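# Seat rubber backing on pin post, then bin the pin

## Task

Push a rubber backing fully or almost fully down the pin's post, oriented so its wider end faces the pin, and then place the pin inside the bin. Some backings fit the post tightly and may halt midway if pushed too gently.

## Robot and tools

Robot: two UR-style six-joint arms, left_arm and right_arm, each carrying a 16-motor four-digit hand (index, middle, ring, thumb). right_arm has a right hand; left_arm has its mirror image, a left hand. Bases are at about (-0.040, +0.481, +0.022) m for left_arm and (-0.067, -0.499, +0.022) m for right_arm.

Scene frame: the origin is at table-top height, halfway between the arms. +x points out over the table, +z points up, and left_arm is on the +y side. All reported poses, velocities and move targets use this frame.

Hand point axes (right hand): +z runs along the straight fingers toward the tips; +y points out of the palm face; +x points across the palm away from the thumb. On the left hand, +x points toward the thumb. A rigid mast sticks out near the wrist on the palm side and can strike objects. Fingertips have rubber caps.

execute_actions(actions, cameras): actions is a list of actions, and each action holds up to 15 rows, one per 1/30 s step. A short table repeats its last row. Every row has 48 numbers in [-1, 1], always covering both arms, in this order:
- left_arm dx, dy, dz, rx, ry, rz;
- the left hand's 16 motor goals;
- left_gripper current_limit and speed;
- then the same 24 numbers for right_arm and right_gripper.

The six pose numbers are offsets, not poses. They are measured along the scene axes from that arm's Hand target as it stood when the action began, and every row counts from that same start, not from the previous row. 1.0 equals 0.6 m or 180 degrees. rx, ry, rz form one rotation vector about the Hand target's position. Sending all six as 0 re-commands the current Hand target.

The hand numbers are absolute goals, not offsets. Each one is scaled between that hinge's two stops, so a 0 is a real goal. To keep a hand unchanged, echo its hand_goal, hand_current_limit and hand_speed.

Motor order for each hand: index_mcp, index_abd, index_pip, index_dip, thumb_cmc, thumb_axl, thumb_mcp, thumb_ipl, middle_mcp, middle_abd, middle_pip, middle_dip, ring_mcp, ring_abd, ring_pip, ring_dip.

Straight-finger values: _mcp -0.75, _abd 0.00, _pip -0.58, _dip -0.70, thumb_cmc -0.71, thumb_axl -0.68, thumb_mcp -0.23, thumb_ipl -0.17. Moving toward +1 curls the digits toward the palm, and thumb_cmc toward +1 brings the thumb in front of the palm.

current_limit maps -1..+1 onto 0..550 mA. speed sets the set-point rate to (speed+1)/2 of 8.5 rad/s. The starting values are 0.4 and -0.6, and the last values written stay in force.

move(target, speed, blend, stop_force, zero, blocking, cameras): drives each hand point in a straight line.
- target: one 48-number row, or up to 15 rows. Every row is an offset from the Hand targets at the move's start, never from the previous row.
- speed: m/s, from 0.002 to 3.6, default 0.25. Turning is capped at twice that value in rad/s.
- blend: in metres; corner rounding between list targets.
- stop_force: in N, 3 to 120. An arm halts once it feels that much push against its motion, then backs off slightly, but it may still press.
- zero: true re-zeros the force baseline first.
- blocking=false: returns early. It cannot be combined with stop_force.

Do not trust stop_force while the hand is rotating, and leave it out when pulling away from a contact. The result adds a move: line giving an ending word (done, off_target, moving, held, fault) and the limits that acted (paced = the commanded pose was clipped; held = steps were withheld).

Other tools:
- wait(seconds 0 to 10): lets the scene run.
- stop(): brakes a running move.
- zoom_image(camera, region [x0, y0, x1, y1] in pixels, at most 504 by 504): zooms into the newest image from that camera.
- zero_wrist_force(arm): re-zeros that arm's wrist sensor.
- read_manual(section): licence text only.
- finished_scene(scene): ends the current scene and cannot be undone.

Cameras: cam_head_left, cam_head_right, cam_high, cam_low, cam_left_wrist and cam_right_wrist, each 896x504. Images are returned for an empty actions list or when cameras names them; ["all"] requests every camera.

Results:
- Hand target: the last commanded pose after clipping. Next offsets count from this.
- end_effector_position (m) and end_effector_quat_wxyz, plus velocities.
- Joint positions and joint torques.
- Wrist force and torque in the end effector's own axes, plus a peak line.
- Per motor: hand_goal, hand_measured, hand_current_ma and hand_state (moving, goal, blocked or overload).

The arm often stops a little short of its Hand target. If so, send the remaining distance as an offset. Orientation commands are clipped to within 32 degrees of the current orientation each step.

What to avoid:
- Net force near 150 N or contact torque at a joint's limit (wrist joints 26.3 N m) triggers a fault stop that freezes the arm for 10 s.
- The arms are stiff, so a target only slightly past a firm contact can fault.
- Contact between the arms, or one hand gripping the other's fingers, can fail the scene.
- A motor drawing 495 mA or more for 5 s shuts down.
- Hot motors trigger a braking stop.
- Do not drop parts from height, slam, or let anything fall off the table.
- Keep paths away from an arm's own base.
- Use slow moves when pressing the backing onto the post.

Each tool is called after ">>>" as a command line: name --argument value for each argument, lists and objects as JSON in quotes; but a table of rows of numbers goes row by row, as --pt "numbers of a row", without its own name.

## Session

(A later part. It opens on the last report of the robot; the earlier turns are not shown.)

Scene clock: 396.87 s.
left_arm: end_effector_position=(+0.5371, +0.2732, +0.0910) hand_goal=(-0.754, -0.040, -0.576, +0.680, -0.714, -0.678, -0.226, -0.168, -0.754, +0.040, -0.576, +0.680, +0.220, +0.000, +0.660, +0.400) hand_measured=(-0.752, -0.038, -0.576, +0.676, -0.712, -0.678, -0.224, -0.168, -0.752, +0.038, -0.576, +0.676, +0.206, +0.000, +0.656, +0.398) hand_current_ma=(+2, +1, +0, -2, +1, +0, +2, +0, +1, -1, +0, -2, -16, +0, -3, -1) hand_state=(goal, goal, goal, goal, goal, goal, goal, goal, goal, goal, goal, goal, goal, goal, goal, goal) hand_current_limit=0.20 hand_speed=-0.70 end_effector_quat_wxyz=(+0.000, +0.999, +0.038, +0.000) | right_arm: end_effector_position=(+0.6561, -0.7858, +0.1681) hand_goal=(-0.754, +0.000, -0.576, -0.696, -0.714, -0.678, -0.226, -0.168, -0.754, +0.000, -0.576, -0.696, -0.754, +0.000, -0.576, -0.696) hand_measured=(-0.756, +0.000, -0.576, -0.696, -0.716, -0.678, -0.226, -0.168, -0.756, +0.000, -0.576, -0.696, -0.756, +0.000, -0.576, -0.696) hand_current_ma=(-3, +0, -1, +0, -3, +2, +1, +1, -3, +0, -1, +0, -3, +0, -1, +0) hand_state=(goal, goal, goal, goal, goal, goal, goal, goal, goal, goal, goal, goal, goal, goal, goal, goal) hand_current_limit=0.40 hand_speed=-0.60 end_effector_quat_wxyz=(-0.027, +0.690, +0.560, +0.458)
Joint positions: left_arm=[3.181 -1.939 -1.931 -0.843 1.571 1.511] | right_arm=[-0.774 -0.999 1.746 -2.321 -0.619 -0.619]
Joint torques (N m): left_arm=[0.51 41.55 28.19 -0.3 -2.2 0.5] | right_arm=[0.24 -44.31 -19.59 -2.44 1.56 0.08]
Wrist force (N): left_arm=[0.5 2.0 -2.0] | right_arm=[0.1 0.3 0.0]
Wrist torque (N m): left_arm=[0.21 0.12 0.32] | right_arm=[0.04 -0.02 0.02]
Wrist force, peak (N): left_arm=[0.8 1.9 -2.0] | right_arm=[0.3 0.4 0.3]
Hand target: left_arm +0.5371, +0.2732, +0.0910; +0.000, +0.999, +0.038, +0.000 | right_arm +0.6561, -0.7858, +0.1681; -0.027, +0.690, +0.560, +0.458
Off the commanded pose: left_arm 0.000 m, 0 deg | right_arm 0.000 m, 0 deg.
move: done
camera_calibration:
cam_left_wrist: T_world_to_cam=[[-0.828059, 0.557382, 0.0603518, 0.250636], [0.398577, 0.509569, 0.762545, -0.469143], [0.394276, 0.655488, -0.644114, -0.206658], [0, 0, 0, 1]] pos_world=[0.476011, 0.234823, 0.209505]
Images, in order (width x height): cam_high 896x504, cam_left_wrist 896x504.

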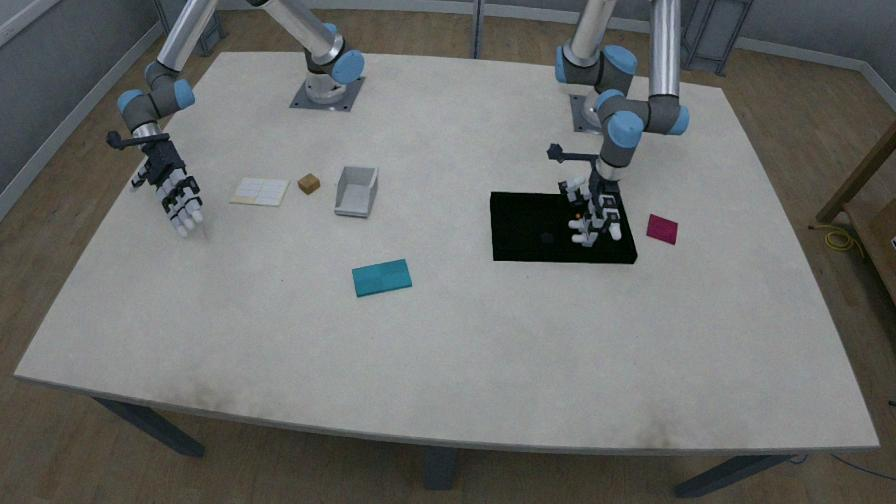

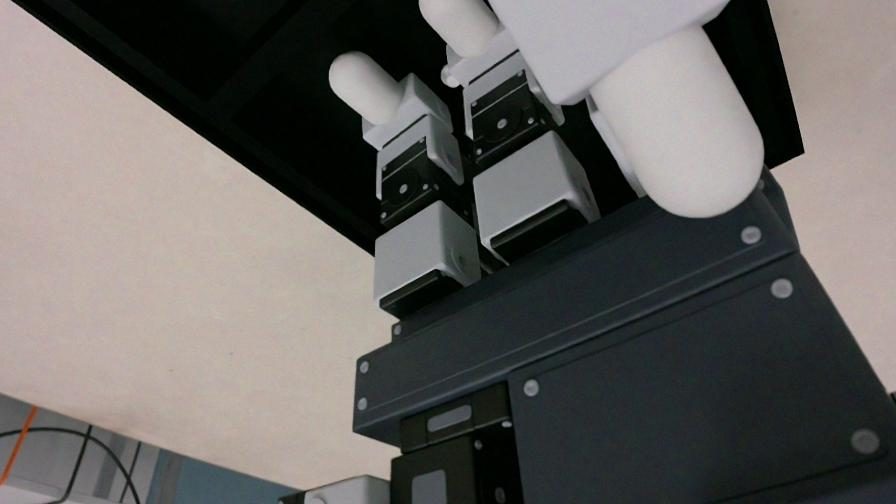

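>>> move --target '[-0.0032,0,-0.0003,0,0,0,-0.754,-0.04,-0.576,0.68,-0.714,-0.677,-0.226,-0.168,-0.754,0.04,-0.576,0.68,0.22,0,0.66,0.4,0.2,-0.7,0,0,0,0,0,0,-0.754,0,-0.576,-0.696,-0.714,-0.678,-0.226,-0.168,-0.754,0,-0.576,-0.696,-0.754,0,-0.576,-0.696,0.4,-0.6]' --speed 0.01

>>> move --target '[0,0,0,0,0,0,-0.754,0.2,-0.576,0.68,-0.714,-0.677,-0.226,-0.168,-0.754,-0.2,-0.576,0.68,0.22,0,0.66,0.4,0.2,-0.95,0,0,0,0,0,0,-0.754,0,-0.576,-0.696,-0.714,-0.678,-0.226,-0.168,-0.754,0,-0.576,-0.696,-0.754,0,-0.576,-0.696,0.4,-0.6]' --speed 0.05 --cameras '["cam_left_wrist"]'

>>> zoom_image --camera "cam_left_wrist" --region '[380, 0, 504, 110]'

Scene clock: 449.47 s.
left_arm: end_effector_position=(+0.5351, +0.2732, +0.0908) hand_goal=(-0.754, -0.040, -0.576, +0.680, -0.714, -0.678, -0.226, -0.168, -0.754, +0.040, -0.576, +0.680, +0.220, +0.000, +0.660, +0.400) hand_measured=(-0.752, -0.038, -0.576, +0.676, -0.712, -0.678, -0.224, -0.168, -0.752, +0.038, -0.576, +0.676, +0.206, +0.000, +0.656, +0.398) hand_current_ma=(+2, +1, +0, -2, +1, +0, +2, +0, +1, -1, +0, -2, -16, +0, -3, -1) hand_state=(goal, goal, goal, goal, goal, goal, goal, goal, goal, goal, goal, goal, goal, goal, goal, goal) hand_current_limit=0.20 hand_speed=-0.70 end_effector_quat_wxyz=(+0.000, +0.999, +0.038, +0.000) | right_arm: end_effector_position=(+0.6561, -0.7858, +0.1681) hand_goal=(-0.754, +0.000, -0.576, -0.696, -0.714, -0.678, -0.226, -0.168, -0.754, +0.000, -0.576, -0.696, -0.754, +0.000, -0.576, -0.696) hand_measured=(-0.756, +0.000, -0.576, -0.696, -0.716, -0.678, -0.226, -0.168, -0.756, +0.000, -0.576, -0.696, -0.756, +0.000, -0.576, -0.696) hand_current_ma=(-3, +0, -1, +0, -3, +2, +1, +1, -3, +0, -1, +0, -3, +0, -1, +0) hand_state=(goal, goal, goal, goal, goal, goal, goal, goal, goal, goal, goal, goal, goal, goal, goal, goal) hand_current_limit=0.40 hand_speed=-0.60 end_effector_quat_wxyz=(-0.027, +0.690, +0.560, +0.458)
Joint positions: left_arm=[3.181 -1.935 -1.936 -0.84 1.571 1.511] | right_arm=[-0.774 -0.999 1.746 -2.321 -0.619 -0.619]
Joint torques (N m): left_arm=[6.87 36.33 10.64 4.21 -1.68 1.57] | right_arm=[-0.4 -44.17 -19.69 -2.45 1.6 0.04]
Wrist force (N): left_arm=[0.6 2.1 -1.6] | right_arm=[0.1 0.3 0.3]
Wrist torque (N m): left_arm=[0.19 0.11 0.32] | right_arm=[0.02 -0.02 0.02]
Wrist force, peak (N): left_arm=[0.7 2.1 -2.0] | right_arm=[0.3 0.3 0.4]
Hand target: left_arm +0.5352, +0.2732, +0.0908; +0.000, +0.999, +0.038, +0.000 | right_arm +0.6561, -0.7858, +0.1681; -0.027, +0.690, +0.560, +0.458
Off the commanded pose: left_arm 0.000 m, 0 deg | right_arm 0.000 m, 0 deg.
move: done

Scene clock: 450.23 s.
left_arm: end_effector_position=(+0.5352, +0.2732, +0.0908) hand_goal=(-0.754, +0.200, -0.576, +0.680, -0.714, -0.678, -0.226, -0.168, -0.754, -0.200, -0.576, +0.680, +0.220, +0.000, +0.660, +0.400) hand_measured=(-0.752, +0.064, -0.576, +0.676, -0.712, -0.678, -0.224, -0.168, -0.752, -0.066, -0.576, +0.676, +0.206, +0.000, +0.656, +0.398) hand_current_ma=(+2, -71, +0, -2, +1, +0, +2, +0, +1, +68, +0, -2, -16, +0, -3, -1) hand_state=(goal, moving, goal, goal, goal, goal, goal, goal, goal, moving, goal, goal, goal, goal, goal, goal) hand_current_limit=0.20 hand_speed=-0.95 end_effector_quat_wxyz=(+0.000, +0.999, +0.038, +0.000) | right_arm: end_effector_position=(+0.6561, -0.7858, +0.1681) hand_goal=(-0.754, +0.000, -0.576, -0.696, -0.714, -0.678, -0.226, -0.168, -0.754, +0.000, -0.576, -0.696, -0.754, +0.000, -0.576, -0.696) hand_measured=(-0.756, +0.000, -0.576, -0.696, -0.716, -0.678, -0.226, -0.168, -0.756, +0.000, -0.576, -0.696, -0.756, +0.000, -0.576, -0.696) hand_current_ma=(-3, +0, -1, +0, -3, +2, +1, +1, -3, +0, -1, +0, -3, +0, -1, +0) hand_state=(goal, goal, goal, goal, goal, goal, goal, goal, goal, goal, goal, goal, goal, goal, goal, goal) hand_current_limit=0.40 hand_speed=-0.60 end_effector_quat_wxyz=(-0.027, +0.690, +0.560, +0.458)
Joint positions: left_arm=[3.181 -1.935 -1.936 -0.84 1.571 1.511] | right_arm=[-0.774 -0.999 1.746 -2.321 -0.619 -0.619]
Joint torques (N m): left_arm=[6.48 24.62 28.32 1.03 -1.54 1.5] | right_arm=[0.05 -43.9 -19.91 -2.17 1.56 0.01]
Wrist force (N): left_arm=[0.7 2.0 -1.7] | right_arm=[0.1 0.4 0.2]
Wrist torque (N m): left_arm=[0.19 0.10 0.33] | right_arm=[0.03 -0.03 0.02]
Wrist force, peak (N): left_arm=[0.6 2.1 -1.8] | right_arm=[0.2 0.4 0.1]
Hand target: left_arm +0.5352, +0.2732, +0.0908; +0.000, +0.999, +0.038, +0.000 | right_arm +0.6561, -0.7858, +0.1681; -0.027, +0.690, +0.560, +0.458
Off the commanded pose: left_arm 0.000 m, 0 deg | right_arm 0.000 m, 0 deg.
move: done
camera_calibration:
cam_left_wrist: T_world_to_cam=[[-0.828062, 0.557379, 0.060355, 0.249076], [0.398547, 0.50952, 0.762594, -0.468217], [0.394302, 0.655529, -0.644055, -0.206072], [0, 0, 0, 1]] pos_world=[0.474111, 0.234823, 0.209305]
Images, in order (width x height): cam_left_wrist 896x504.

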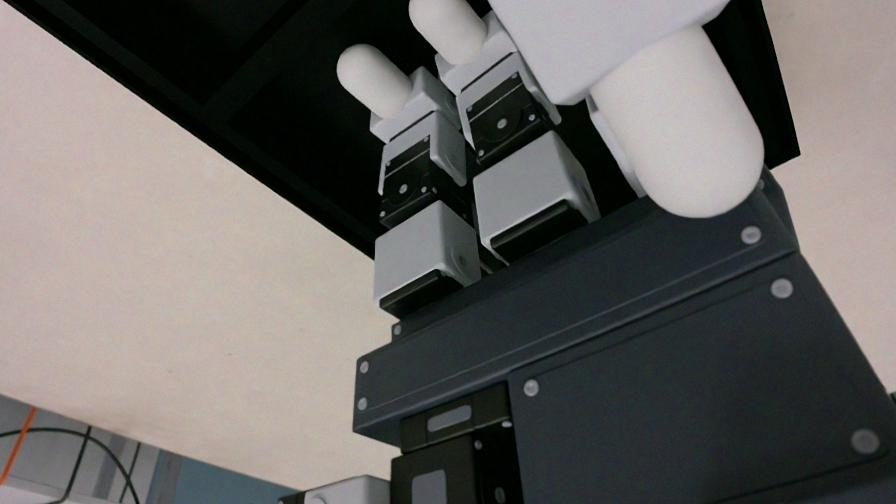

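Scaled by 4.065 from the camera's 896x504 image, which has a finer 1280x720 frame.

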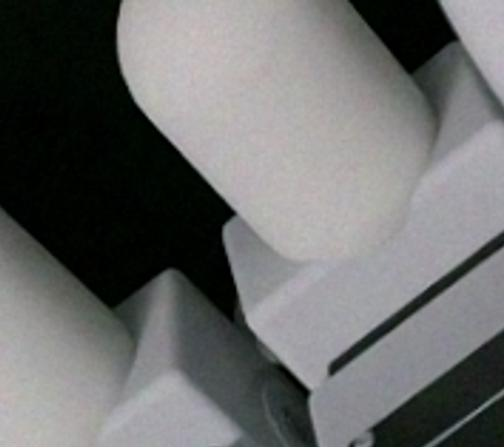

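>>> wait --seconds 0.3

>>> move --target '[0,0,0.0033,0,0,0,-0.754,0.2,-0.576,0.68,-0.714,-0.677,-0.226,-0.168,-0.754,-0.2,-0.576,0.68,0.22,0,0.66,0.4,0.2,-0.95,0,0,0,0,0,0,-0.754,0,-0.576,-0.696,-0.714,-0.678,-0.226,-0.168,-0.754,0,-0.576,-0.696,-0.754,0,-0.576,-0.696,0.4,-0.6]' --speed 0.01

>>> move --target '[0,0,0.12,0,0,0,-0.754,0.2,-0.576,0.68,-0.714,-0.677,-0.226,-0.168,-0.754,-0.2,-0.576,0.68,0.22,0,0.66,0.4,0.2,-0.95,0,0,0,0,0,0,-0.754,0,-0.576,-0.696,-0.714,-0.678,-0.226,-0.168,-0.754,0,-0.576,-0.696,-0.754,0,-0.576,-0.696,0.4,-0.6]' --speed 0.04 --cameras '["cam_left_wrist","cam_high","cam_low"]'

>>> zoom_image --camera "cam_left_wrist" --region '[380, 0, 504, 110]'

>>> zoom_image --camera "cam_low" --region '[250, 120, 450, 280]'

Scene clock: 467.20 s.
left_arm: end_effector_position=(+0.5352, +0.2732, +0.0908) hand_goal=(-0.754, +0.200, -0.576, +0.680, -0.714, -0.678, -0.226, -0.168, -0.754, -0.200, -0.576, +0.680, +0.220, +0.000, +0.660, +0.400) hand_measured=(-0.752, +0.070, -0.576, +0.678, -0.712, -0.678, -0.224, -0.168, -0.752, -0.078, -0.576, +0.676, +0.206, +0.000, +0.656, +0.398) hand_current_ma=(+2, -329, +0, -1, +1, +0, +2, +0, +1, +306, +0, -2, -16, +0, -3, -1) hand_state=(goal, blocked, goal, goal, goal, goal, goal, goal, goal, blocked, goal, goal, goal, goal, goal, goal) hand_current_limit=0.20 hand_speed=-0.95 end_effector_quat_wxyz=(+0.000, +0.999, +0.038, +0.000) | right_arm: end_effector_position=(+0.6561, -0.7858, +0.1681) hand_goal=(-0.754, +0.000, -0.576, -0.696, -0.714, -0.678, -0.226, -0.168, -0.754, +0.000, -0.576, -0.696, -0.754, +0.000, -0.576, -0.696) hand_measured=(-0.756, +0.000, -0.576, -0.696, -0.716, -0.678, -0.226, -0.168, -0.756, +0.000, -0.576, -0.696, -0.756, +0.000, -0.576, -0.696) hand_current_ma=(-3, +0, -1, +0, -3, +2, +1, +1, -3, +0, -1, +0, -3, +0, -1, +0) hand_state=(goal, goal, goal, goal, goal, goal, goal, goal, goal, goal, goal, goal, goal, goal, goal, goal) hand_current_limit=0.40 hand_speed=-0.60 end_effector_quat_wxyz=(-0.027, +0.690, +0.560, +0.458)
Joint positions: left_arm=[3.181 -1.935 -1.936 -0.84 1.571 1.511] | right_arm=[-0.774 -0.999 1.746 -2.321 -0.619 -0.619]
Joint torques (N m): left_arm=[6.84 23.23 28.35 1.14 -1.21 1.39] | right_arm=[-0.2 -44.8 -19.96 -2.28 1.55 -0.03]
Wrist force (N): left_arm=[0.7 2.0 -1.7] | right_arm=[0.3 0.1 0.1]
Wrist torque (N m): left_arm=[0.19 0.11 0.33] | right_arm=[0.01 -0.04 0.03]
Wrist force, peak (N): left_arm=[0.6 2.1 -1.8] | right_arm=[0.3 0.3 0.5]
Hand target: left_arm +0.5352, +0.2732, +0.0908; +0.000, +0.999, +0.038, +0.000 | right_arm +0.6561, -0.7858, +0.1681; -0.027, +0.690, +0.560, +0.458
Off the commanded pose: left_arm 0.000 m, 0 deg | right_arm 0.000 m, 0 deg.
wait: 0.30 s; at rest from the start

Scene clock: 467.90 s.
left_arm: end_effector_position=(+0.5352, +0.2732, +0.0928) hand_goal=(-0.754, +0.200, -0.576, +0.680, -0.714, -0.678, -0.226, -0.168, -0.754, -0.200, -0.576, +0.680, +0.220, +0.000, +0.660, +0.400) hand_measured=(-0.752, +0.070, -0.576, +0.678, -0.712, -0.678, -0.224, -0.168, -0.752, -0.078, -0.576, +0.676, +0.206, +0.000, +0.656, +0.398) hand_current_ma=(+2, -329, +0, -1, +1, +0, +2, +0, +1, +306, +0, -2, -16, +0, -3, -1) hand_state=(goal, blocked, goal, goal, goal, goal, goal, goal, goal, blocked, goal, goal, goal, goal, goal, goal) hand_current_limit=0.20 hand_speed=-0.95 end_effector_quat_wxyz=(+0.000, +0.999, +0.038, +0.000) | right_arm: end_effector_position=(+0.6561, -0.7858, +0.1681) hand_goal=(-0.754, +0.000, -0.576, -0.696, -0.714, -0.678, -0.226, -0.168, -0.754, +0.000, -0.576, -0.696, -0.754, +0.000, -0.576, -0.696) hand_measured=(-0.756, +0.000, -0.576, -0.696, -0.716, -0.678, -0.226, -0.168, -0.756, +0.000, -0.576, -0.696, -0.756, +0.000, -0.576, -0.696) hand_current_ma=(-3, +0, -1, +0, -3, +2, +1, +1, -3, +0, -1, +0, -3, +0, -1, +0) hand_state=(goal, goal, goal, goal, goal, goal, goal, goal, goal, goal, goal, goal, goal, goal, goal, goal) hand_current_limit=0.40 hand_speed=-0.60 end_effector_quat_wxyz=(-0.027, +0.690, +0.560, +0.458)
Joint positions: left_arm=[3.181 -1.932 -1.934 -0.846 1.571 1.511] | right_arm=[-0.774 -0.999 1.746 -2.321 -0.619 -0.619]
Joint torques (N m): left_arm=[5.86 36.07 26.59 0.72 -1.14 1.53] | right_arm=[-0.84 -44.57 -20.31 -2.34 1.5 -0.02]
Wrist force (N): left_arm=[0.5 1.6 -1.7] | right_arm=[0.0 0.3 -0.1]
Wrist torque (N m): left_arm=[0.14 0.12 0.33] | right_arm=[0.05 0.00 0.01]
Wrist force, peak (N): left_arm=[0.7 2.2 -1.7] | right_arm=[0.2 0.5 0.1]
Hand target: left_arm +0.5352, +0.2732, +0.0928; +0.000, +0.999, +0.038, +0.000 | right_arm +0.6561, -0.7858, +0.1681; -0.027, +0.690, +0.560, +0.458
Off the commanded pose: left_arm 0.000 m, 0 deg | right_arm 0.000 m, 0 deg.
move: done

Scene clock: 470.00 s.
left_arm: end_effector_position=(+0.5353, +0.2732, +0.1650) hand_goal=(-0.754, +0.200, -0.576, +0.680, -0.714, -0.678, -0.226, -0.168, -0.754, -0.200, -0.576, +0.680, +0.220, +0.000, +0.660, +0.400) hand_measured=(-0.752, +0.070, -0.576, +0.678, -0.712, -0.678, -0.224, -0.168, -0.752, -0.078, -0.576, +0.676, +0.206, +0.000, +0.656, +0.398) hand_current_ma=(+2, -329, +0, -1, +1, +0, +2, +0, +1, +306, +0, -2, -16, +0, -3, -1) hand_state=(goal, blocked, goal, goal, goal, goal, goal, goal, goal, blocked, goal, goal, goal, goal, goal, goal) hand_current_limit=0.20 hand_speed=-0.95 end_effector_quat_wxyz=(+0.000, +0.999, +0.038, +0.000) end_effector_velocity=(+0.000, +0.000, -0.002) end_effector_angular_velocity=(-0.001, +0.000, +0.000) | right_arm: end_effector_position=(+0.6561, -0.7858, +0.1681) hand_goal=(-0.754, +0.000, -0.576, -0.696, -0.714, -0.678, -0.226, -0.168, -0.754, +0.000, -0.576, -0.696, -0.754, +0.000, -0.576, -0.696) hand_measured=(-0.756, +0.000, -0.576, -0.696, -0.716, -0.678, -0.226, -0.168, -0.756, +0.000, -0.576, -0.696, -0.756, +0.000, -0.576, -0.696) hand_current_ma=(-3, +0, -1, +0, -3, +2, +1, +1, -3, +0, -1, +0, -3, +0, -1, +0) hand_state=(goal, goal, goal, goal, goal, goal, goal, goal, goal, goal, goal, goal, goal, goal, goal, goal) hand_current_limit=0.40 hand_speed=-0.60 end_effector_quat_wxyz=(-0.027, +0.690, +0.560, +0.458)
Joint positions: left_arm=[3.181 -1.826 -1.855 -1.03 1.571 1.511] | right_arm=[-0.774 -0.999 1.746 -2.321 -0.619 -0.619]
Joint velocities: left_arm=[0 -0.002 -0.004 0.006 -0.001 0] | right_arm=[within noise]
Joint torques (N m): left_arm=[4.99 22.1 8.37 4.6 -2.34 0.76] | right_arm=[-0.32 -43.87 -20.12 -2.24 1.45 0.15]
Wrist force (N): left_arm=[0.5 1.8 -1.5] | right_arm=[0.1 0.3 -0.2]
Wrist torque (N m): left_arm=[0.15 0.13 0.32] | right_arm=[0.06 -0.01 0.02]
Wrist force, peak (N): left_arm=[0.6 2.1 -2.1] | right_arm=[0.3 0.6 0.0]
Hand target: left_arm +0.5352, +0.2732, +0.1648; +0.000, +0.999, +0.038, +0.000 | right_arm +0.6561, -0.7858, +0.1681; -0.027, +0.690, +0.560, +0.458
Off the commanded pose: left_arm 0.000 m, 0 deg | right_arm 0.000 m, 0 deg.
move: done
camera_calibration:
cam_left_wrist: T_world_to_cam=[[-0.828068, 0.557394, 0.0601212, 0.244664], [0.398343, 0.509515, 0.762704, -0.524735], [0.394494, 0.65552, -0.643947, -0.158403], [0, 0, 0, 1]] pos_world=[0.474112, 0.234823, 0.283505]
Images, in order (width x height): cam_high 896x504, cam_low 896x504, cam_left_wrist 896x504.

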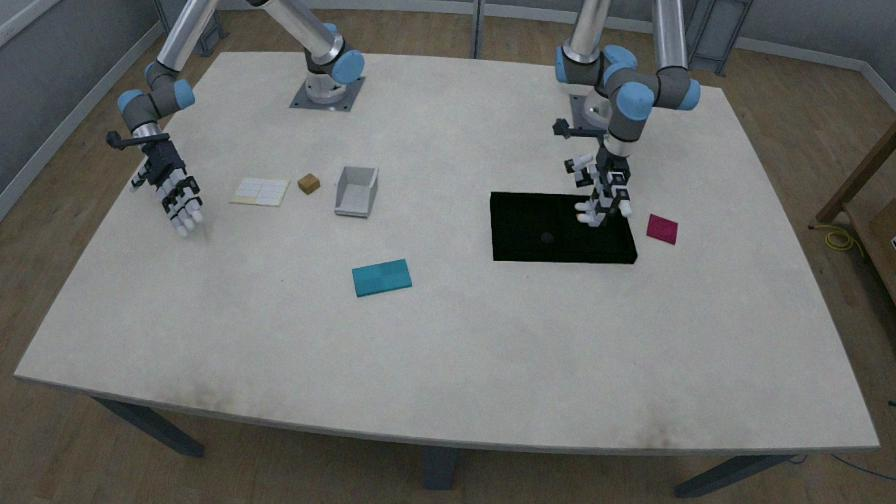

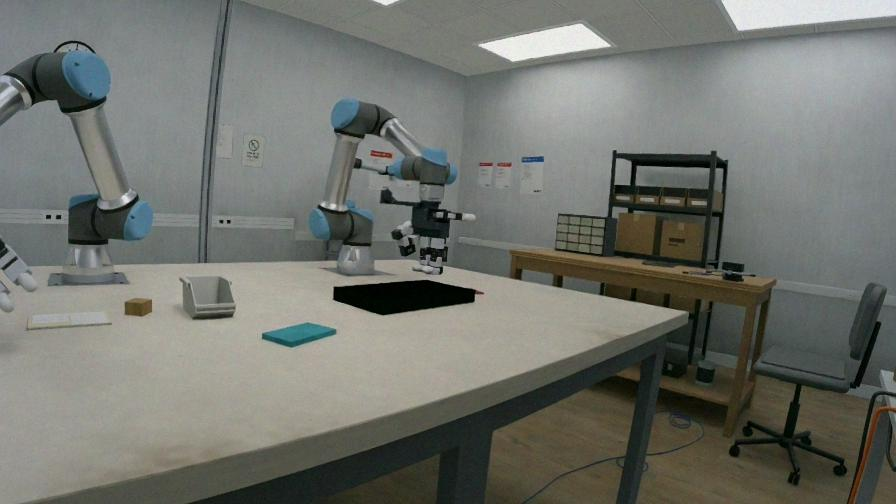

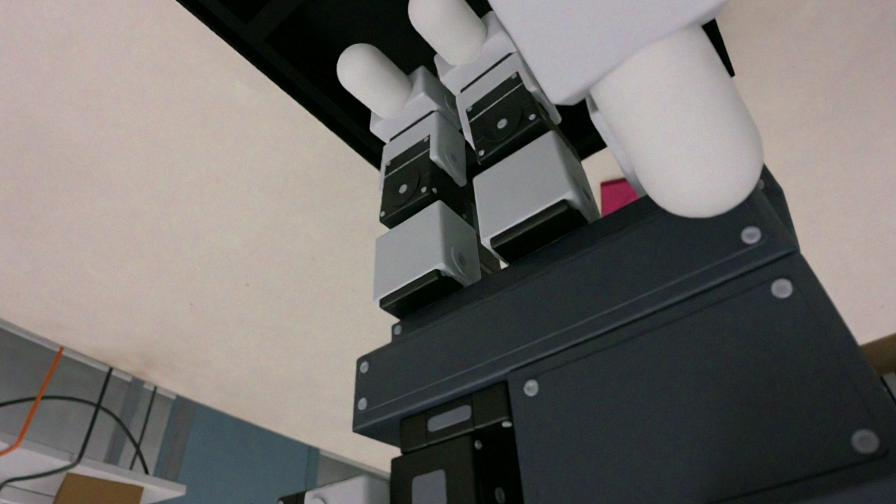

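Scaled by 4.065 from the camera's 896x504 image, which has a finer 1280x720 frame.

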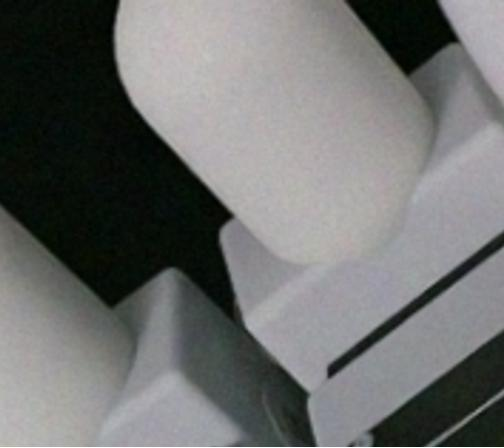

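Scaled by 2.520 from the camera's 896x504 image, which has a finer 1280x720 frame.

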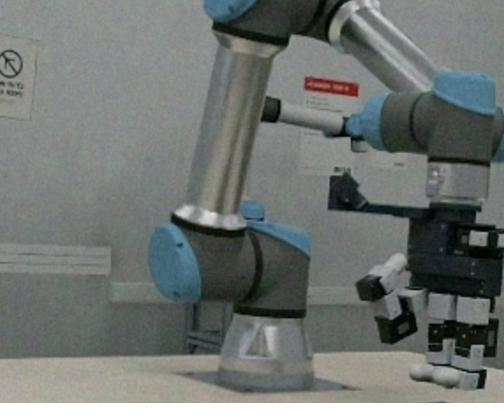

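>>> zoom_image --camera "cam_low" --region '[405, 240, 455, 280]'

>>> zoom_image --camera "cam_high" --region '[540, 180, 640, 260]'

Scaled by 10.080 from the camera's 896x504 image, which has a finer 1280x720 frame.

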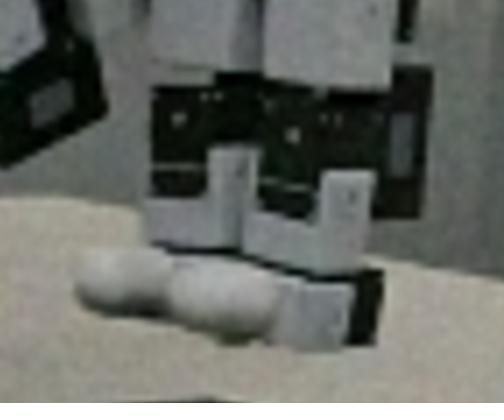

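Scaled by 5.040 from the camera's 896x504 image, which has a finer 1280x720 frame.

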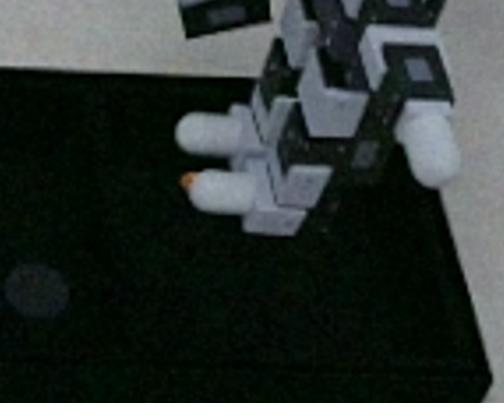

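>>> move --target '[-0.2225,-0.1223,0,0,0,0,-0.754,0.2,-0.576,0.68,-0.714,-0.677,-0.226,-0.168,-0.754,-0.2,-0.576,0.68,0.22,0,0.66,0.4,0.2,-0.95,0,0,0,0,0,0,-0.754,0,-0.576,-0.696,-0.714,-0.678,-0.226,-0.168,-0.754,0,-0.576,-0.696,-0.754,0,-0.576,-0.696,0.4,-0.6]' --speed 0.1 --cameras '["cam_left_wrist"]'

>>> zoom_image --camera "cam_left_wrist" --region '[180, 40, 340, 160]'

Scene clock: 528.70 s.
left_arm: end_effector_position=(+0.4016, +0.1998, +0.1648) hand_goal=(-0.754, +0.200, -0.576, +0.680, -0.714, -0.678, -0.226, -0.168, -0.754, -0.200, -0.576, +0.680, +0.220, +0.000, +0.660, +0.400) hand_measured=(-0.752, +0.070, -0.576, +0.678, -0.712, -0.678, -0.224, -0.168, -0.752, -0.078, -0.576, +0.676, +0.206, +0.000, +0.656, +0.398) hand_current_ma=(+2, -329, +0, -1, +1, +0, +2, +0, +1, +306, +0, -2, -16, +0, -3, -1) hand_state=(goal, blocked, goal, goal, goal, goal, goal, goal, goal, blocked, goal, goal, goal, goal, goal, goal) hand_current_limit=0.20 hand_speed=-0.95 end_effector_quat_wxyz=(+0.000, +0.999, +0.038, +0.000) | right_arm: end_effector_position=(+0.6561, -0.7858, +0.1681) hand_goal=(-0.754, +0.000, -0.576, -0.696, -0.714, -0.678, -0.226, -0.168, -0.754, +0.000, -0.576, -0.696, -0.754, +0.000, -0.576, -0.696) hand_measured=(-0.756, +0.000, -0.576, -0.696, -0.716, -0.678, -0.226, -0.168, -0.756, +0.000, -0.576, -0.696, -0.756, +0.000, -0.576, -0.696) hand_current_ma=(-3, +0, -1, +0, -3, +2, +1, +1, -3, +0, -1, +0, -3, +0, -1, +0) hand_state=(goal, goal, goal, goal, goal, goal, goal, goal, goal, goal, goal, goal, goal, goal, goal, goal) hand_current_limit=0.40 hand_speed=-0.60 end_effector_quat_wxyz=(-0.027, +0.690, +0.560, +0.458)
Joint positions: left_arm=[3.013 -1.594 -2.129 -0.989 1.571 1.343] | right_arm=[-0.774 -0.999 1.746 -2.321 -0.619 -0.619]
Joint torques (N m): left_arm=[7.33 10.49 29.01 3.08 2.41 1.45] | right_arm=[0.01 -44.71 -20.06 -2.29 1.57 0]
Wrist force (N): left_arm=[0.6 1.9 -2.0] | right_arm=[-0.1 0.2 0.1]
Wrist torque (N m): left_arm=[0.21 0.13 0.12] | right_arm=[0.01 0.00 0.01]
Wrist force, peak (N): left_arm=[-0.3 2.5 -1.6] | right_arm=[0.1 0.3 0.5]
Hand target: left_arm +0.4017, +0.1998, +0.1648; +0.000, +0.999, +0.038, +0.000 | right_arm +0.6561, -0.7858, +0.1681; -0.027, +0.690, +0.560, +0.458
Off the commanded pose: left_arm 0.000 m, 0 deg | right_arm 0.000 m, 0 deg.
move: done
camera_calibration:
cam_left_wrist: T_world_to_cam=[[-0.828037, 0.557411, 0.0603942, 0.174867], [0.398624, 0.509538, 0.762542, -0.434019], [0.394277, 0.655488, -0.644113, -0.0575857], [0, 0, 0, 1]] pos_world=[0.340511, 0.161423, 0.283305]
Images, in order (width x height): cam_left_wrist 896x504.

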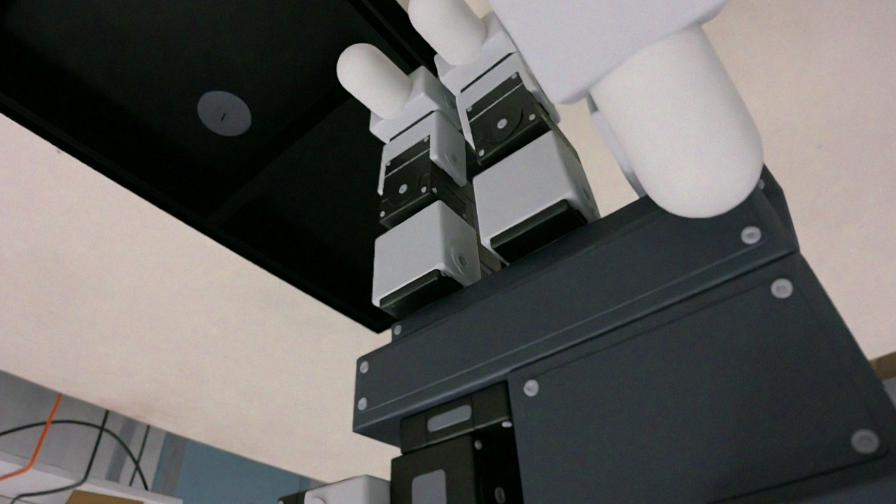

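Scaled by 3.150 from the camera's 896x504 image, which has a finer 1280x720 frame.

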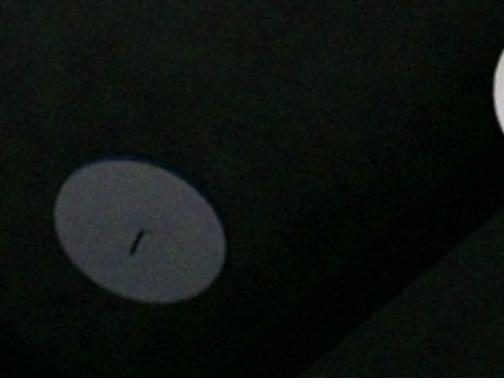

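>>> move --pt "0.253 -0.0487 0 0 0 0 -0.754 0.2 -0.576 0.68 -0.714 -0.677 -0.226 -0.168 -0.754 -0.2 -0.576 0.68 0.22 0 0.66 0.4 0.2 -0.95 0 0 0 0 0 0 -0.754 0 -0.576 -0.696 -0.714 -0.678 -0.226 -0.168 -0.754 0 -0.576 -0.696 -0.754 0 -0.576 -0.696 0.4 -0.6" --pt "0.253 -0.0487 -0.0963 0 0 0 -0.754 0.2 -0.576 0.68 -0.714 -0.677 -0.226 -0.168 -0.754 -0.2 -0.576 0.68 0.22 0 0.66 0.4 0.2 -0.95 0 0 0 0 0 0 -0.754 0 -0.576 -0.696 -0.714 -0.678 -0.226 -0.168 -0.754 0 -0.576 -0.696 -0.754 0 -0.576 -0.696 0.4 -0.6" --speed '[0.1,0.05]' --cameras '["cam_left_wrist","cam_high"]'

>>> zoom_image --camera "cam_left_wrist" --region '[380, 0, 504, 110]'

>>> zoom_image --camera "cam_high" --region '[520, 200, 580, 260]'

Scene clock: 558.63 s.
left_arm: end_effector_position=(+0.5533, +0.1706, +0.1068) hand_goal=(-0.754, +0.200, -0.576, +0.680, -0.714, -0.678, -0.226, -0.168, -0.754, -0.200, -0.576, +0.680, +0.220, +0.000, +0.660, +0.400) hand_measured=(-0.752, +0.070, -0.576, +0.678, -0.712, -0.678, -0.224, -0.168, -0.752, -0.078, -0.576, +0.676, +0.206, +0.000, +0.656, +0.398) hand_current_ma=(+2, -329, +0, -1, +1, +0, +2, +0, +1, +306, +0, -2, -16, +0, -3, -1) hand_state=(goal, blocked, goal, goal, goal, goal, goal, goal, goal, blocked, goal, goal, goal, goal, goal, goal) hand_current_limit=0.20 hand_speed=-0.95 end_effector_quat_wxyz=(+0.000, +0.999, +0.038, +0.000) end_effector_velocity=(+0.000, +0.000, +0.002) end_effector_angular_velocity=(+0.000, +0.000, +0.000) | right_arm: end_effector_position=(+0.6561, -0.7858, +0.1681) hand_goal=(-0.754, +0.000, -0.576, -0.696, -0.714, -0.678, -0.226, -0.168, -0.754, +0.000, -0.576, -0.696, -0.754, +0.000, -0.576, -0.696) hand_measured=(-0.756, +0.000, -0.576, -0.696, -0.716, -0.678, -0.226, -0.168, -0.756, +0.000, -0.576, -0.696, -0.756, +0.000, -0.576, -0.696) hand_current_ma=(-3, +0, -1, +0, -3, +2, +1, +1, -3, +0, -1, +0, -3, +0, -1, +0) hand_state=(goal, goal, goal, goal, goal, goal, goal, goal, goal, goal, goal, goal, goal, goal, goal, goal) hand_current_limit=0.40 hand_speed=-0.60 end_effector_quat_wxyz=(-0.027, +0.690, +0.560, +0.458)
Joint positions: left_arm=[3.003 -2.005 -1.777 -0.931 1.571 1.333] | right_arm=[-0.774 -0.999 1.746 -2.321 -0.619 -0.619]
Joint velocities: left_arm=[0 0.002 0.003 -0.005 0 0] | right_arm=[within noise]
Joint torques (N m): left_arm=[7.02 44.27 30.13 -0.01 2.07 1.26] | right_arm=[-0.09 -45.08 -20.87 -2.31 1.44 0.07]
Wrist force (N): left_arm=[0.9 1.9 -2.0] | right_arm=[-0.1 0.3 0.1]
Wrist torque (N m): left_arm=[0.20 0.06 0.35] | right_arm=[0.04 0.00 0.00]
Wrist force, peak (N): left_arm=[0.7 1.7 -2.7] | right_arm=[0.2 0.6 0.0]
Hand target: left_arm +0.5535, +0.1706, +0.1070; +0.000, +0.999, +0.038, +0.000 | right_arm +0.6561, -0.7858, +0.1681; -0.027, +0.690, +0.560, +0.458
Off the commanded pose: left_arm 0.000 m, 0 deg | right_arm 0.000 m, 0 deg.
move: done
camera_calibration:
cam_left_wrist: T_world_to_cam=[[-0.827999, 0.557435, 0.0606937, 0.320252], [0.398866, 0.509447, 0.762476, -0.435515], [0.39411, 0.655539, -0.644163, -0.135569], [0, 0, 0, 1]] pos_world=[0.49231, 0.132223, 0.225304]
Images, in order (width x height): cam_high 896x504, cam_left_wrist 896x504.

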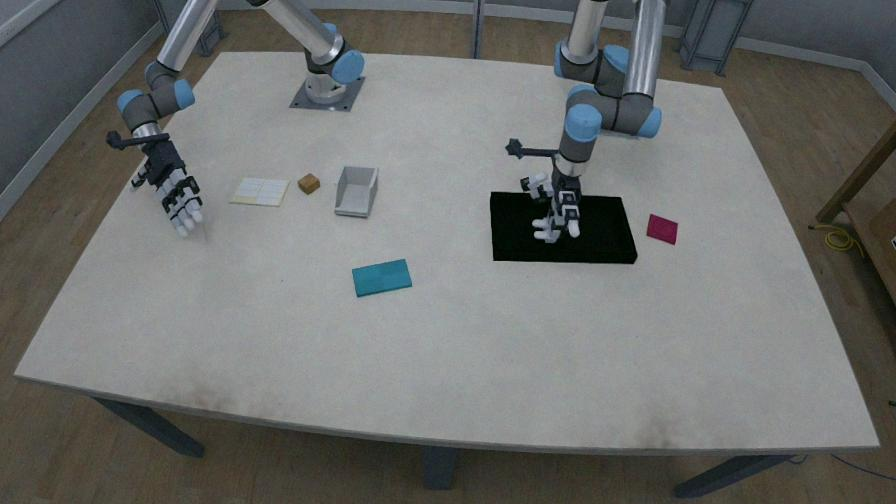

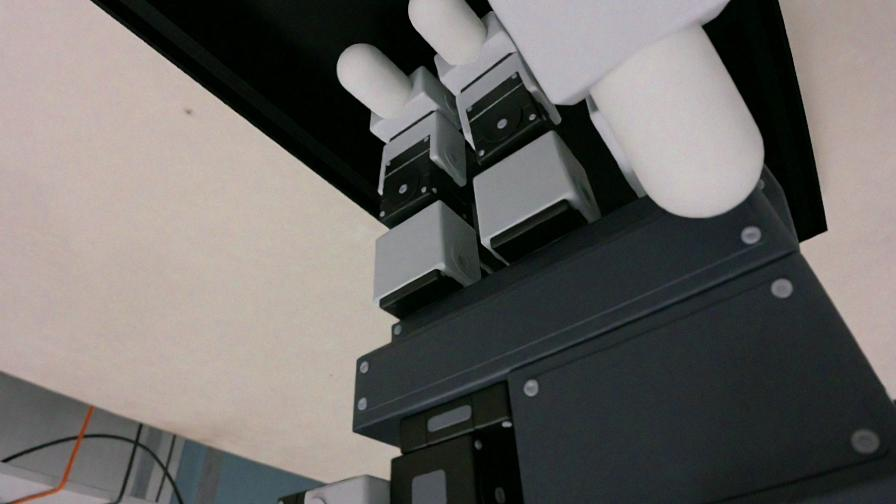

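Scaled by 4.065 from the camera's 896x504 image, which has a finer 1280x720 frame.

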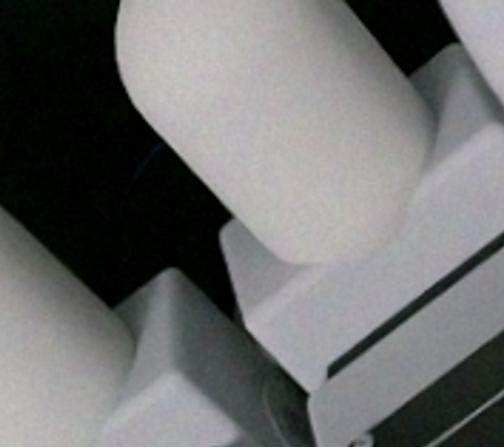

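Scaled by 8.400 from the camera's 896x504 image, which has a finer 1280x720 frame.

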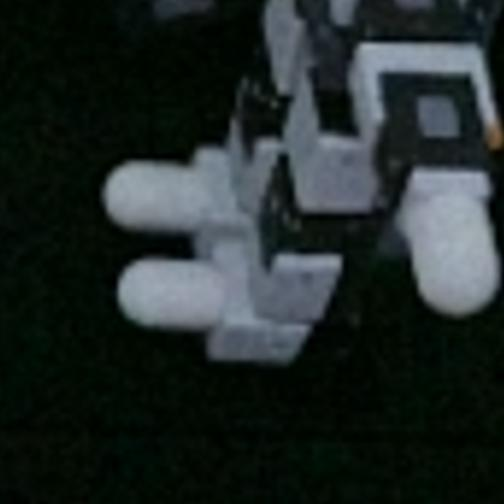

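>>> move --target '[0,0,-0.0217,0,0,0,-0.754,0.2,-0.576,0.68,-0.714,-0.677,-0.226,-0.168,-0.754,-0.2,-0.576,0.68,0.22,0,0.66,0.4,0.2,-0.95,0,0,0,0,0,0,-0.754,0,-0.576,-0.696,-0.714,-0.678,-0.226,-0.168,-0.754,0,-0.576,-0.696,-0.754,0,-0.576,-0.696,0.4,-0.6]' --speed 0.006 --stop_force 4

Scene clock: 568.03 s.
left_arm: end_effector_position=(+0.5535, +0.1706, +0.0954) hand_goal=(-0.754, +0.200, -0.576, +0.680, -0.714, -0.678, -0.226, -0.168, -0.754, -0.200, -0.576, +0.680, +0.220, +0.000, +0.660, +0.400) hand_measured=(-0.752, +0.072, -0.576, +0.680, -0.712, -0.678, -0.224, -0.168, -0.754, -0.078, -0.576, +0.680, +0.206, +0.000, +0.656, +0.398) hand_current_ma=(+1, -328, +0, +0, +1, +0, +2, +0, +0, +306, +0, +0, -16, +0, -3, -1) hand_state=(goal, blocked, goal, goal, goal, goal, goal, goal, goal, blocked, goal, goal, goal, goal, goal, goal) hand_current_limit=0.20 hand_speed=-0.95 end_effector_quat_wxyz=(+0.000, +0.999, +0.038, +0.000) | right_arm: end_effector_position=(+0.6561, -0.7858, +0.1681) hand_goal=(-0.754, +0.000, -0.576, -0.696, -0.714, -0.678, -0.226, -0.168, -0.754, +0.000, -0.576, -0.696, -0.754, +0.000, -0.576, -0.696) hand_measured=(-0.756, +0.000, -0.576, -0.696, -0.716, -0.678, -0.226, -0.168, -0.756, +0.000, -0.576, -0.696, -0.756, +0.000, -0.576, -0.696) hand_current_ma=(-3, +0, -1, +0, -3, +2, +1, +1, -3, +0, -1, +0, -3, +0, -1, +0) hand_state=(goal, goal, goal, goal, goal, goal, goal, goal, goal, goal, goal, goal, goal, goal, goal, goal) hand_current_limit=0.40 hand_speed=-0.60 end_effector_quat_wxyz=(-0.027, +0.690, +0.560, +0.458)
Joint positions: left_arm=[3.003 -2.021 -1.787 -0.904 1.571 1.333] | right_arm=[-0.774 -0.999 1.746 -2.321 -0.619 -0.619]
Joint torques (N m): left_arm=[6.74 43.17 27.96 -0.23 -2.6 -1.17] | right_arm=[-0.48 -44.84 -20.7 -2.17 1.34 -0.06]
Wrist force (N): left_arm=[0.8 1.9 -4.2] | right_arm=[0.2 0.0 0.1]
Wrist torque (N m): left_arm=[0.35 0.08 0.34] | right_arm=[-0.01 -0.02 0.02]
Wrist force, peak (N): left_arm=[0.8 1.7 -6.6] | right_arm=[0.1 0.6 0.3]
Hand target: left_arm +0.5535, +0.1706, +0.0954; +0.000, +0.999, +0.038, +0.000 (not the last commanded pose) | right_arm +0.6561, -0.7858, +0.1681; -0.027, +0.690, +0.560, +0.458
Off the commanded pose: left_arm 0.001 m, 0 deg | right_arm 0.000 m, 0 deg.
move: contact (left_arm)

>>> move --target '[0,0,-0.0133,0,0,0,-0.754,0.2,-0.576,0.68,-0.714,-0.677,-0.226,-0.168,-0.754,-0.2,-0.576,0.68,0.22,0,0.66,0.4,0.2,-0.95,0,0,0,0,0,0,-0.754,0,-0.576,-0.696,-0.714,-0.678,-0.226,-0.168,-0.754,0,-0.576,-0.696,-0.754,0,-0.576,-0.696,0.4,-0.6]' --speed 0.006 --stop_force 16 --zero false --cameras '["cam_left_wrist"]'

>>> zoom_image --camera "cam_left_wrist" --region '[380, 0, 504, 110]'

Scene clock: 578.43 s.
left_arm: end_effector_position=(+0.5535, +0.1706, +0.0900) hand_goal=(-0.754, +0.200, -0.576, +0.680, -0.714, -0.678, -0.226, -0.168, -0.754, -0.200, -0.576, +0.680, +0.220, +0.000, +0.660, +0.400) hand_measured=(-0.752, +0.072, -0.574, +0.684, -0.712, -0.678, -0.224, -0.168, -0.754, -0.078, -0.574, +0.684, +0.206, +0.000, +0.656, +0.398) hand_current_ma=(+1, -326, +1, +2, +1, +0, +2, +0, +0, +306, +0, +2, -16, +0, -3, -1) hand_state=(goal, blocked, goal, goal, goal, goal, goal, goal, goal, blocked, goal, goal, goal, goal, goal, goal) hand_current_limit=0.20 hand_speed=-0.95 end_effector_quat_wxyz=(+0.000, +0.999, +0.038, +0.000) | right_arm: end_effector_position=(+0.6561, -0.7858, +0.1681) hand_goal=(-0.754, +0.000, -0.576, -0.696, -0.714, -0.678, -0.226, -0.168, -0.754, +0.000, -0.576, -0.696, -0.754, +0.000, -0.576, -0.696) hand_measured=(-0.756, +0.000, -0.576, -0.696, -0.716, -0.678, -0.226, -0.168, -0.756, +0.000, -0.576, -0.696, -0.756, +0.000, -0.576, -0.696) hand_current_ma=(-3, +0, -1, +0, -3, +2, +1, +1, -3, +0, -1, +0, -3, +0, -1, +0) hand_state=(goal, goal, goal, goal, goal, goal, goal, goal, goal, goal, goal, goal, goal, goal, goal, goal) hand_current_limit=0.40 hand_speed=-0.60 end_effector_quat_wxyz=(-0.027, +0.690, +0.560, +0.458)
Joint positions: left_arm=[3.003 -2.029 -1.791 -0.891 1.571 1.333] | right_arm=[-0.774 -0.999 1.746 -2.321 -0.619 -0.619]
Joint torques (N m): left_arm=[7 39.07 25.27 -0.94 -2.68 -1.2] | right_arm=[-0.01 -45.06 -20.02 -2.29 1.29 0]
Wrist force (N): left_arm=[0.5 1.6 -12.1] | right_arm=[0.0 0.0 0.2]
Wrist torque (N m): left_arm=[0.94 0.08 0.31] | right_arm=[-0.01 -0.01 0.01]
Wrist force, peak (N): left_arm=[0.0 1.2 -18.2] | right_arm=[0.3 0.5 0.2]
Hand target: left_arm +0.5535, +0.1706, +0.0900; +0.000, +0.999, +0.038, +0.000 (not the last commanded pose) | right_arm +0.6561, -0.7858, +0.1681; -0.027, +0.690, +0.560, +0.458
Off the commanded pose: left_arm 0.003 m, 0 deg | right_arm 0.000 m, 0 deg.
move: contact (left_arm)
camera_calibration:
cam_left_wrist: T_world_to_cam=[[-0.82803, 0.557432, 0.0603011, 0.321453], [0.39853, 0.509494, 0.76262, -0.422617], [0.394386, 0.655504, -0.64403, -0.146589], [0, 0, 0, 1]] pos_world=[0.492411, 0.132223, 0.208505]
Images, in order (width x height): cam_left_wrist 896x504.

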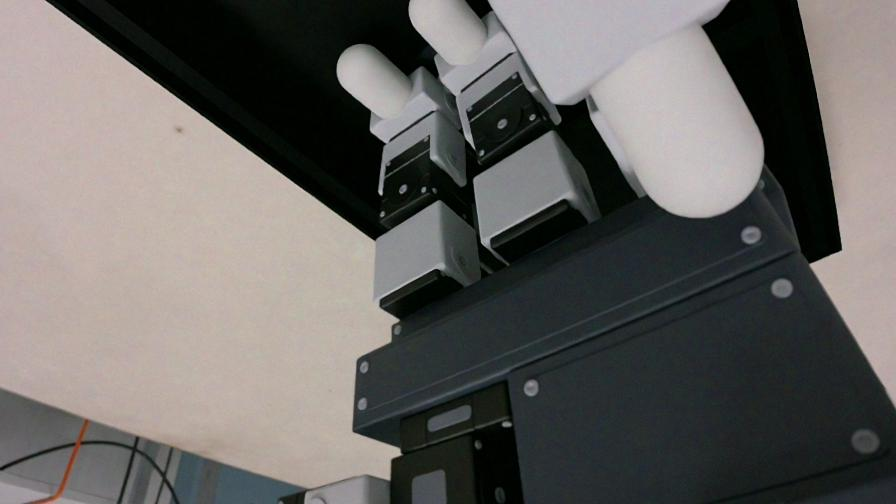

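Scaled by 4.065 from the camera's 896x504 image, which has a finer 1280x720 frame.

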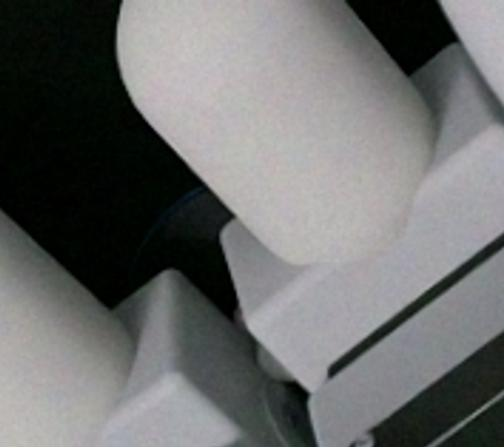

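>>> move --target '[0,0,0.0008,0,0,0,-0.754,-0.04,-0.576,0.68,-0.714,-0.677,-0.226,-0.168,-0.754,0.04,-0.576,0.68,0.22,0,0.66,0.4,0.2,-0.95,0,0,0,0,0,0,-0.754,0,-0.576,-0.696,-0.714,-0.678,-0.226,-0.168,-0.754,0,-0.576,-0.696,-0.754,0,-0.576,-0.696,0.4,-0.6]' --speed 0.01 --cameras '["cam_left_wrist"]'

>>> zoom_image --camera "cam_left_wrist" --region '[380, 0, 504, 110]'

Scene clock: 589.80 s.
left_arm: end_effector_position=(+0.5535, +0.1706, +0.0905) hand_goal=(-0.754, -0.040, -0.576, +0.680, -0.714, -0.678, -0.226, -0.168, -0.754, +0.040, -0.576, +0.680, +0.220, +0.000, +0.660, +0.400) hand_measured=(-0.752, -0.036, -0.574, +0.682, -0.712, -0.678, -0.224, -0.168, -0.754, +0.036, -0.574, +0.682, +0.206, +0.000, +0.656, +0.398) hand_current_ma=(+1, +2, +1, +1, +1, +0, +2, +0, +0, -2, +0, +1, -16, +0, -3, -1) hand_state=(goal, goal, goal, goal, goal, goal, goal, goal, goal, goal, goal, goal, goal, goal, goal, goal) hand_current_limit=0.20 hand_speed=-0.95 end_effector_quat_wxyz=(+0.000, +0.999, +0.038, +0.000) | right_arm: end_effector_position=(+0.6561, -0.7858, +0.1681) hand_goal=(-0.754, +0.000, -0.576, -0.696, -0.714, -0.678, -0.226, -0.168, -0.754, +0.000, -0.576, -0.696, -0.754, +0.000, -0.576, -0.696) hand_measured=(-0.756, +0.000, -0.576, -0.696, -0.716, -0.678, -0.226, -0.168, -0.756, +0.000, -0.576, -0.696, -0.756, +0.000, -0.576, -0.696) hand_current_ma=(-3, +0, -1, +0, -3, +2, +1, +1, -3, +0, -1, +0, -3, +0, -1, +0) hand_state=(goal, goal, goal, goal, goal, goal, goal, goal, goal, goal, goal, goal, goal, goal, goal, goal) hand_current_limit=0.40 hand_speed=-0.60 end_effector_quat_wxyz=(-0.027, +0.690, +0.560, +0.458)
Joint positions: left_arm=[3.003 -2.029 -1.791 -0.892 1.571 1.333] | right_arm=[-0.774 -0.999 1.746 -2.321 -0.619 -0.619]
Joint torques (N m): left_arm=[6.48 38.27 23.95 2.04 -2.52 -1.25] | right_arm=[-0.11 -44.77 -19.73 -2.32 1.3 -0.06]
Wrist force (N): left_arm=[0.7 1.7 -2.0] | right_arm=[0.1 0.3 0.3]
Wrist torque (N m): left_arm=[0.18 0.10 0.33] | right_arm=[0.01 -0.02 0.02]
Wrist force, peak (N): left_arm=[0.5 1.6 -12.2] | right_arm=[0.4 0.5 0.0]
Hand target: left_arm +0.5535, +0.1706, +0.0905; +0.000, +0.999, +0.038, +0.000 | right_arm +0.6561, -0.7858, +0.1681; -0.027, +0.690, +0.560, +0.458
Off the commanded pose: left_arm 0.000 m, 0 deg | right_arm 0.000 m, 0 deg.
move: done
camera_calibration:
cam_left_wrist: T_world_to_cam=[[-0.82803, 0.557432, 0.0603011, 0.321423], [0.39853, 0.509494, 0.76262, -0.422999], [0.394386, 0.655504, -0.64403, -0.146267], [0, 0, 0, 1]] pos_world=[0.492411, 0.132223, 0.209005]
Images, in order (width x height): cam_left_wrist 896x504.

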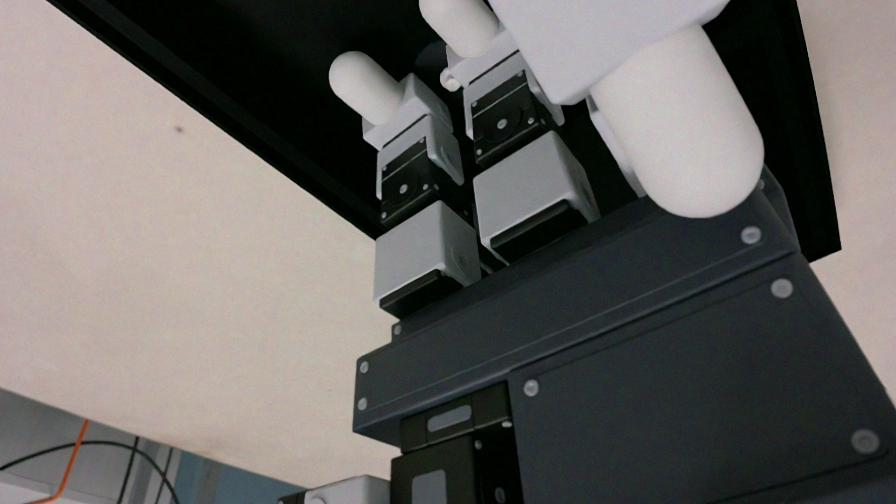

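Scaled by 4.065 from the camera's 896x504 image, which has a finer 1280x720 frame.

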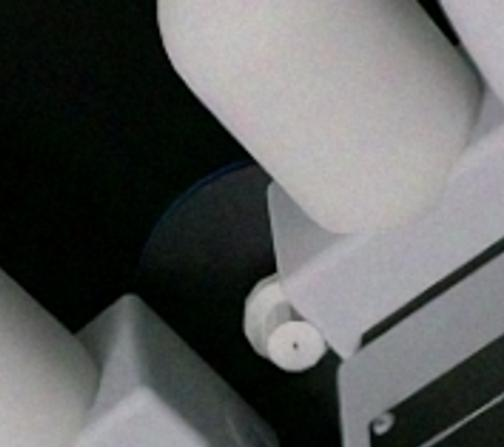

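>>> move --pt "0 0 0.0242 0 0 0 -0.754 -0.04 -0.576 0.68 -0.714 -0.677 -0.226 -0.168 -0.754 0.04 -0.576 0.68 0.22 0 0.66 0.4 0.2 -0.95 0 0 0 0 0 0 -0.754 0 -0.576 -0.696 -0.714 -0.678 -0.226 -0.168 -0.754 0 -0.576 -0.696 -0.754 0 -0.576 -0.696 0.4 -0.6" --pt "-0.039 -0.003 0.0242 0 0 0 -0.754 -0.04 -0.576 0.68 -0.714 -0.677 -0.226 -0.168 -0.754 0.04 -0.576 0.68 0.22 0 0.66 0.4 0.2 -0.95 0 0 0 0 0 0 -0.754 0 -0.576 -0.696 -0.714 -0.678 -0.226 -0.168 -0.754 0 -0.576 -0.696 -0.754 0 -0.576 -0.696 0.4 -0.6" --speed '[0.03,0.05]' --cameras '["cam_left_wrist"]'

>>> zoom_image --camera "cam_left_wrist" --region '[320, 0, 504, 150]'

Scene clock: 617.00 s.
left_arm: end_effector_position=(+0.5300, +0.1687, +0.1051) hand_goal=(-0.754, -0.040, -0.576, +0.680, -0.714, -0.678, -0.226, -0.168, -0.754, +0.040, -0.576, +0.680, +0.220, +0.000, +0.660, +0.400) hand_measured=(-0.752, -0.036, -0.574, +0.682, -0.712, -0.678, -0.224, -0.168, -0.754, +0.036, -0.574, +0.682, +0.206, +0.000, +0.656, +0.398) hand_current_ma=(+1, +2, +1, +1, +1, +0, +2, +0, +0, -1, +0, +1, -16, +0, -3, -1) hand_state=(goal, goal, goal, goal, goal, goal, goal, goal, goal, goal, goal, goal, goal, goal, goal, goal) hand_current_limit=0.20 hand_speed=-0.95 end_effector_quat_wxyz=(+0.000, +0.999, +0.038, +0.000) | right_arm: end_effector_position=(+0.6561, -0.7858, +0.1681) hand_goal=(-0.754, +0.000, -0.576, -0.696, -0.714, -0.678, -0.226, -0.168, -0.754, +0.000, -0.576, -0.696, -0.754, +0.000, -0.576, -0.696) hand_measured=(-0.756, +0.000, -0.576, -0.696, -0.716, -0.678, -0.226, -0.168, -0.756, +0.000, -0.576, -0.696, -0.756, +0.000, -0.576, -0.696) hand_current_ma=(-3, +0, -1, +0, -3, +2, +1, +1, -3, +0, -1, +0, -3, +0, -1, +0) hand_state=(goal, goal, goal, goal, goal, goal, goal, goal, goal, goal, goal, goal, goal, goal, goal, goal) hand_current_limit=0.40 hand_speed=-0.60 end_effector_quat_wxyz=(-0.027, +0.690, +0.560, +0.458)
Joint positions: left_arm=[2.993 -1.966 -1.842 -0.904 1.571 1.323] | right_arm=[-0.774 -0.999 1.746 -2.321 -0.619 -0.619]
Joint torques (N m): left_arm=[6.84 23.71 29.14 -0.01 -1.84 1.33] | right_arm=[-0.65 -44.42 -20.83 -2.15 1.29 -0.18]
Wrist force (N): left_arm=[0.8 1.8 -1.8] | right_arm=[0.1 0.2 0.2]
Wrist torque (N m): left_arm=[0.18 0.09 0.33] | right_arm=[0.01 -0.03 0.02]
Wrist force, peak (N): left_arm=[1.4 2.2 -1.9] | right_arm=[0.4 0.4 0.2]
Hand target: left_arm +0.5301, +0.1688, +0.1050; +0.000, +0.999, +0.038, +0.000 | right_arm +0.6561, -0.7858, +0.1681; -0.027, +0.690, +0.560, +0.458
Off the commanded pose: left_arm 0.000 m, 0 deg | right_arm 0.000 m, 0 deg.
move: done
camera_calibration:
cam_left_wrist: T_world_to_cam=[[-0.828066, 0.557398, 0.060118, 0.302212], [0.398373, 0.509564, 0.762655, -0.423667], [0.394469, 0.655479, -0.644005, -0.126456], [0, 0, 0, 1]] pos_world=[0.468912, 0.130323, 0.223505]
Images, in order (width x height): cam_left_wrist 896x504.

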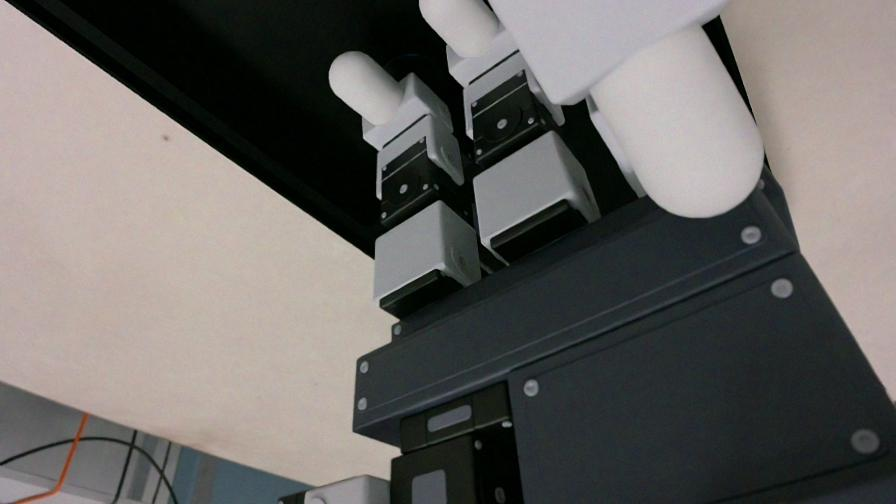

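Scaled by 2.739 from the camera's 896x504 image, which has a finer 1280x720 frame.

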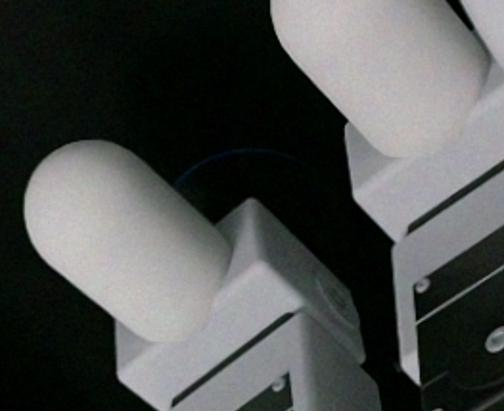

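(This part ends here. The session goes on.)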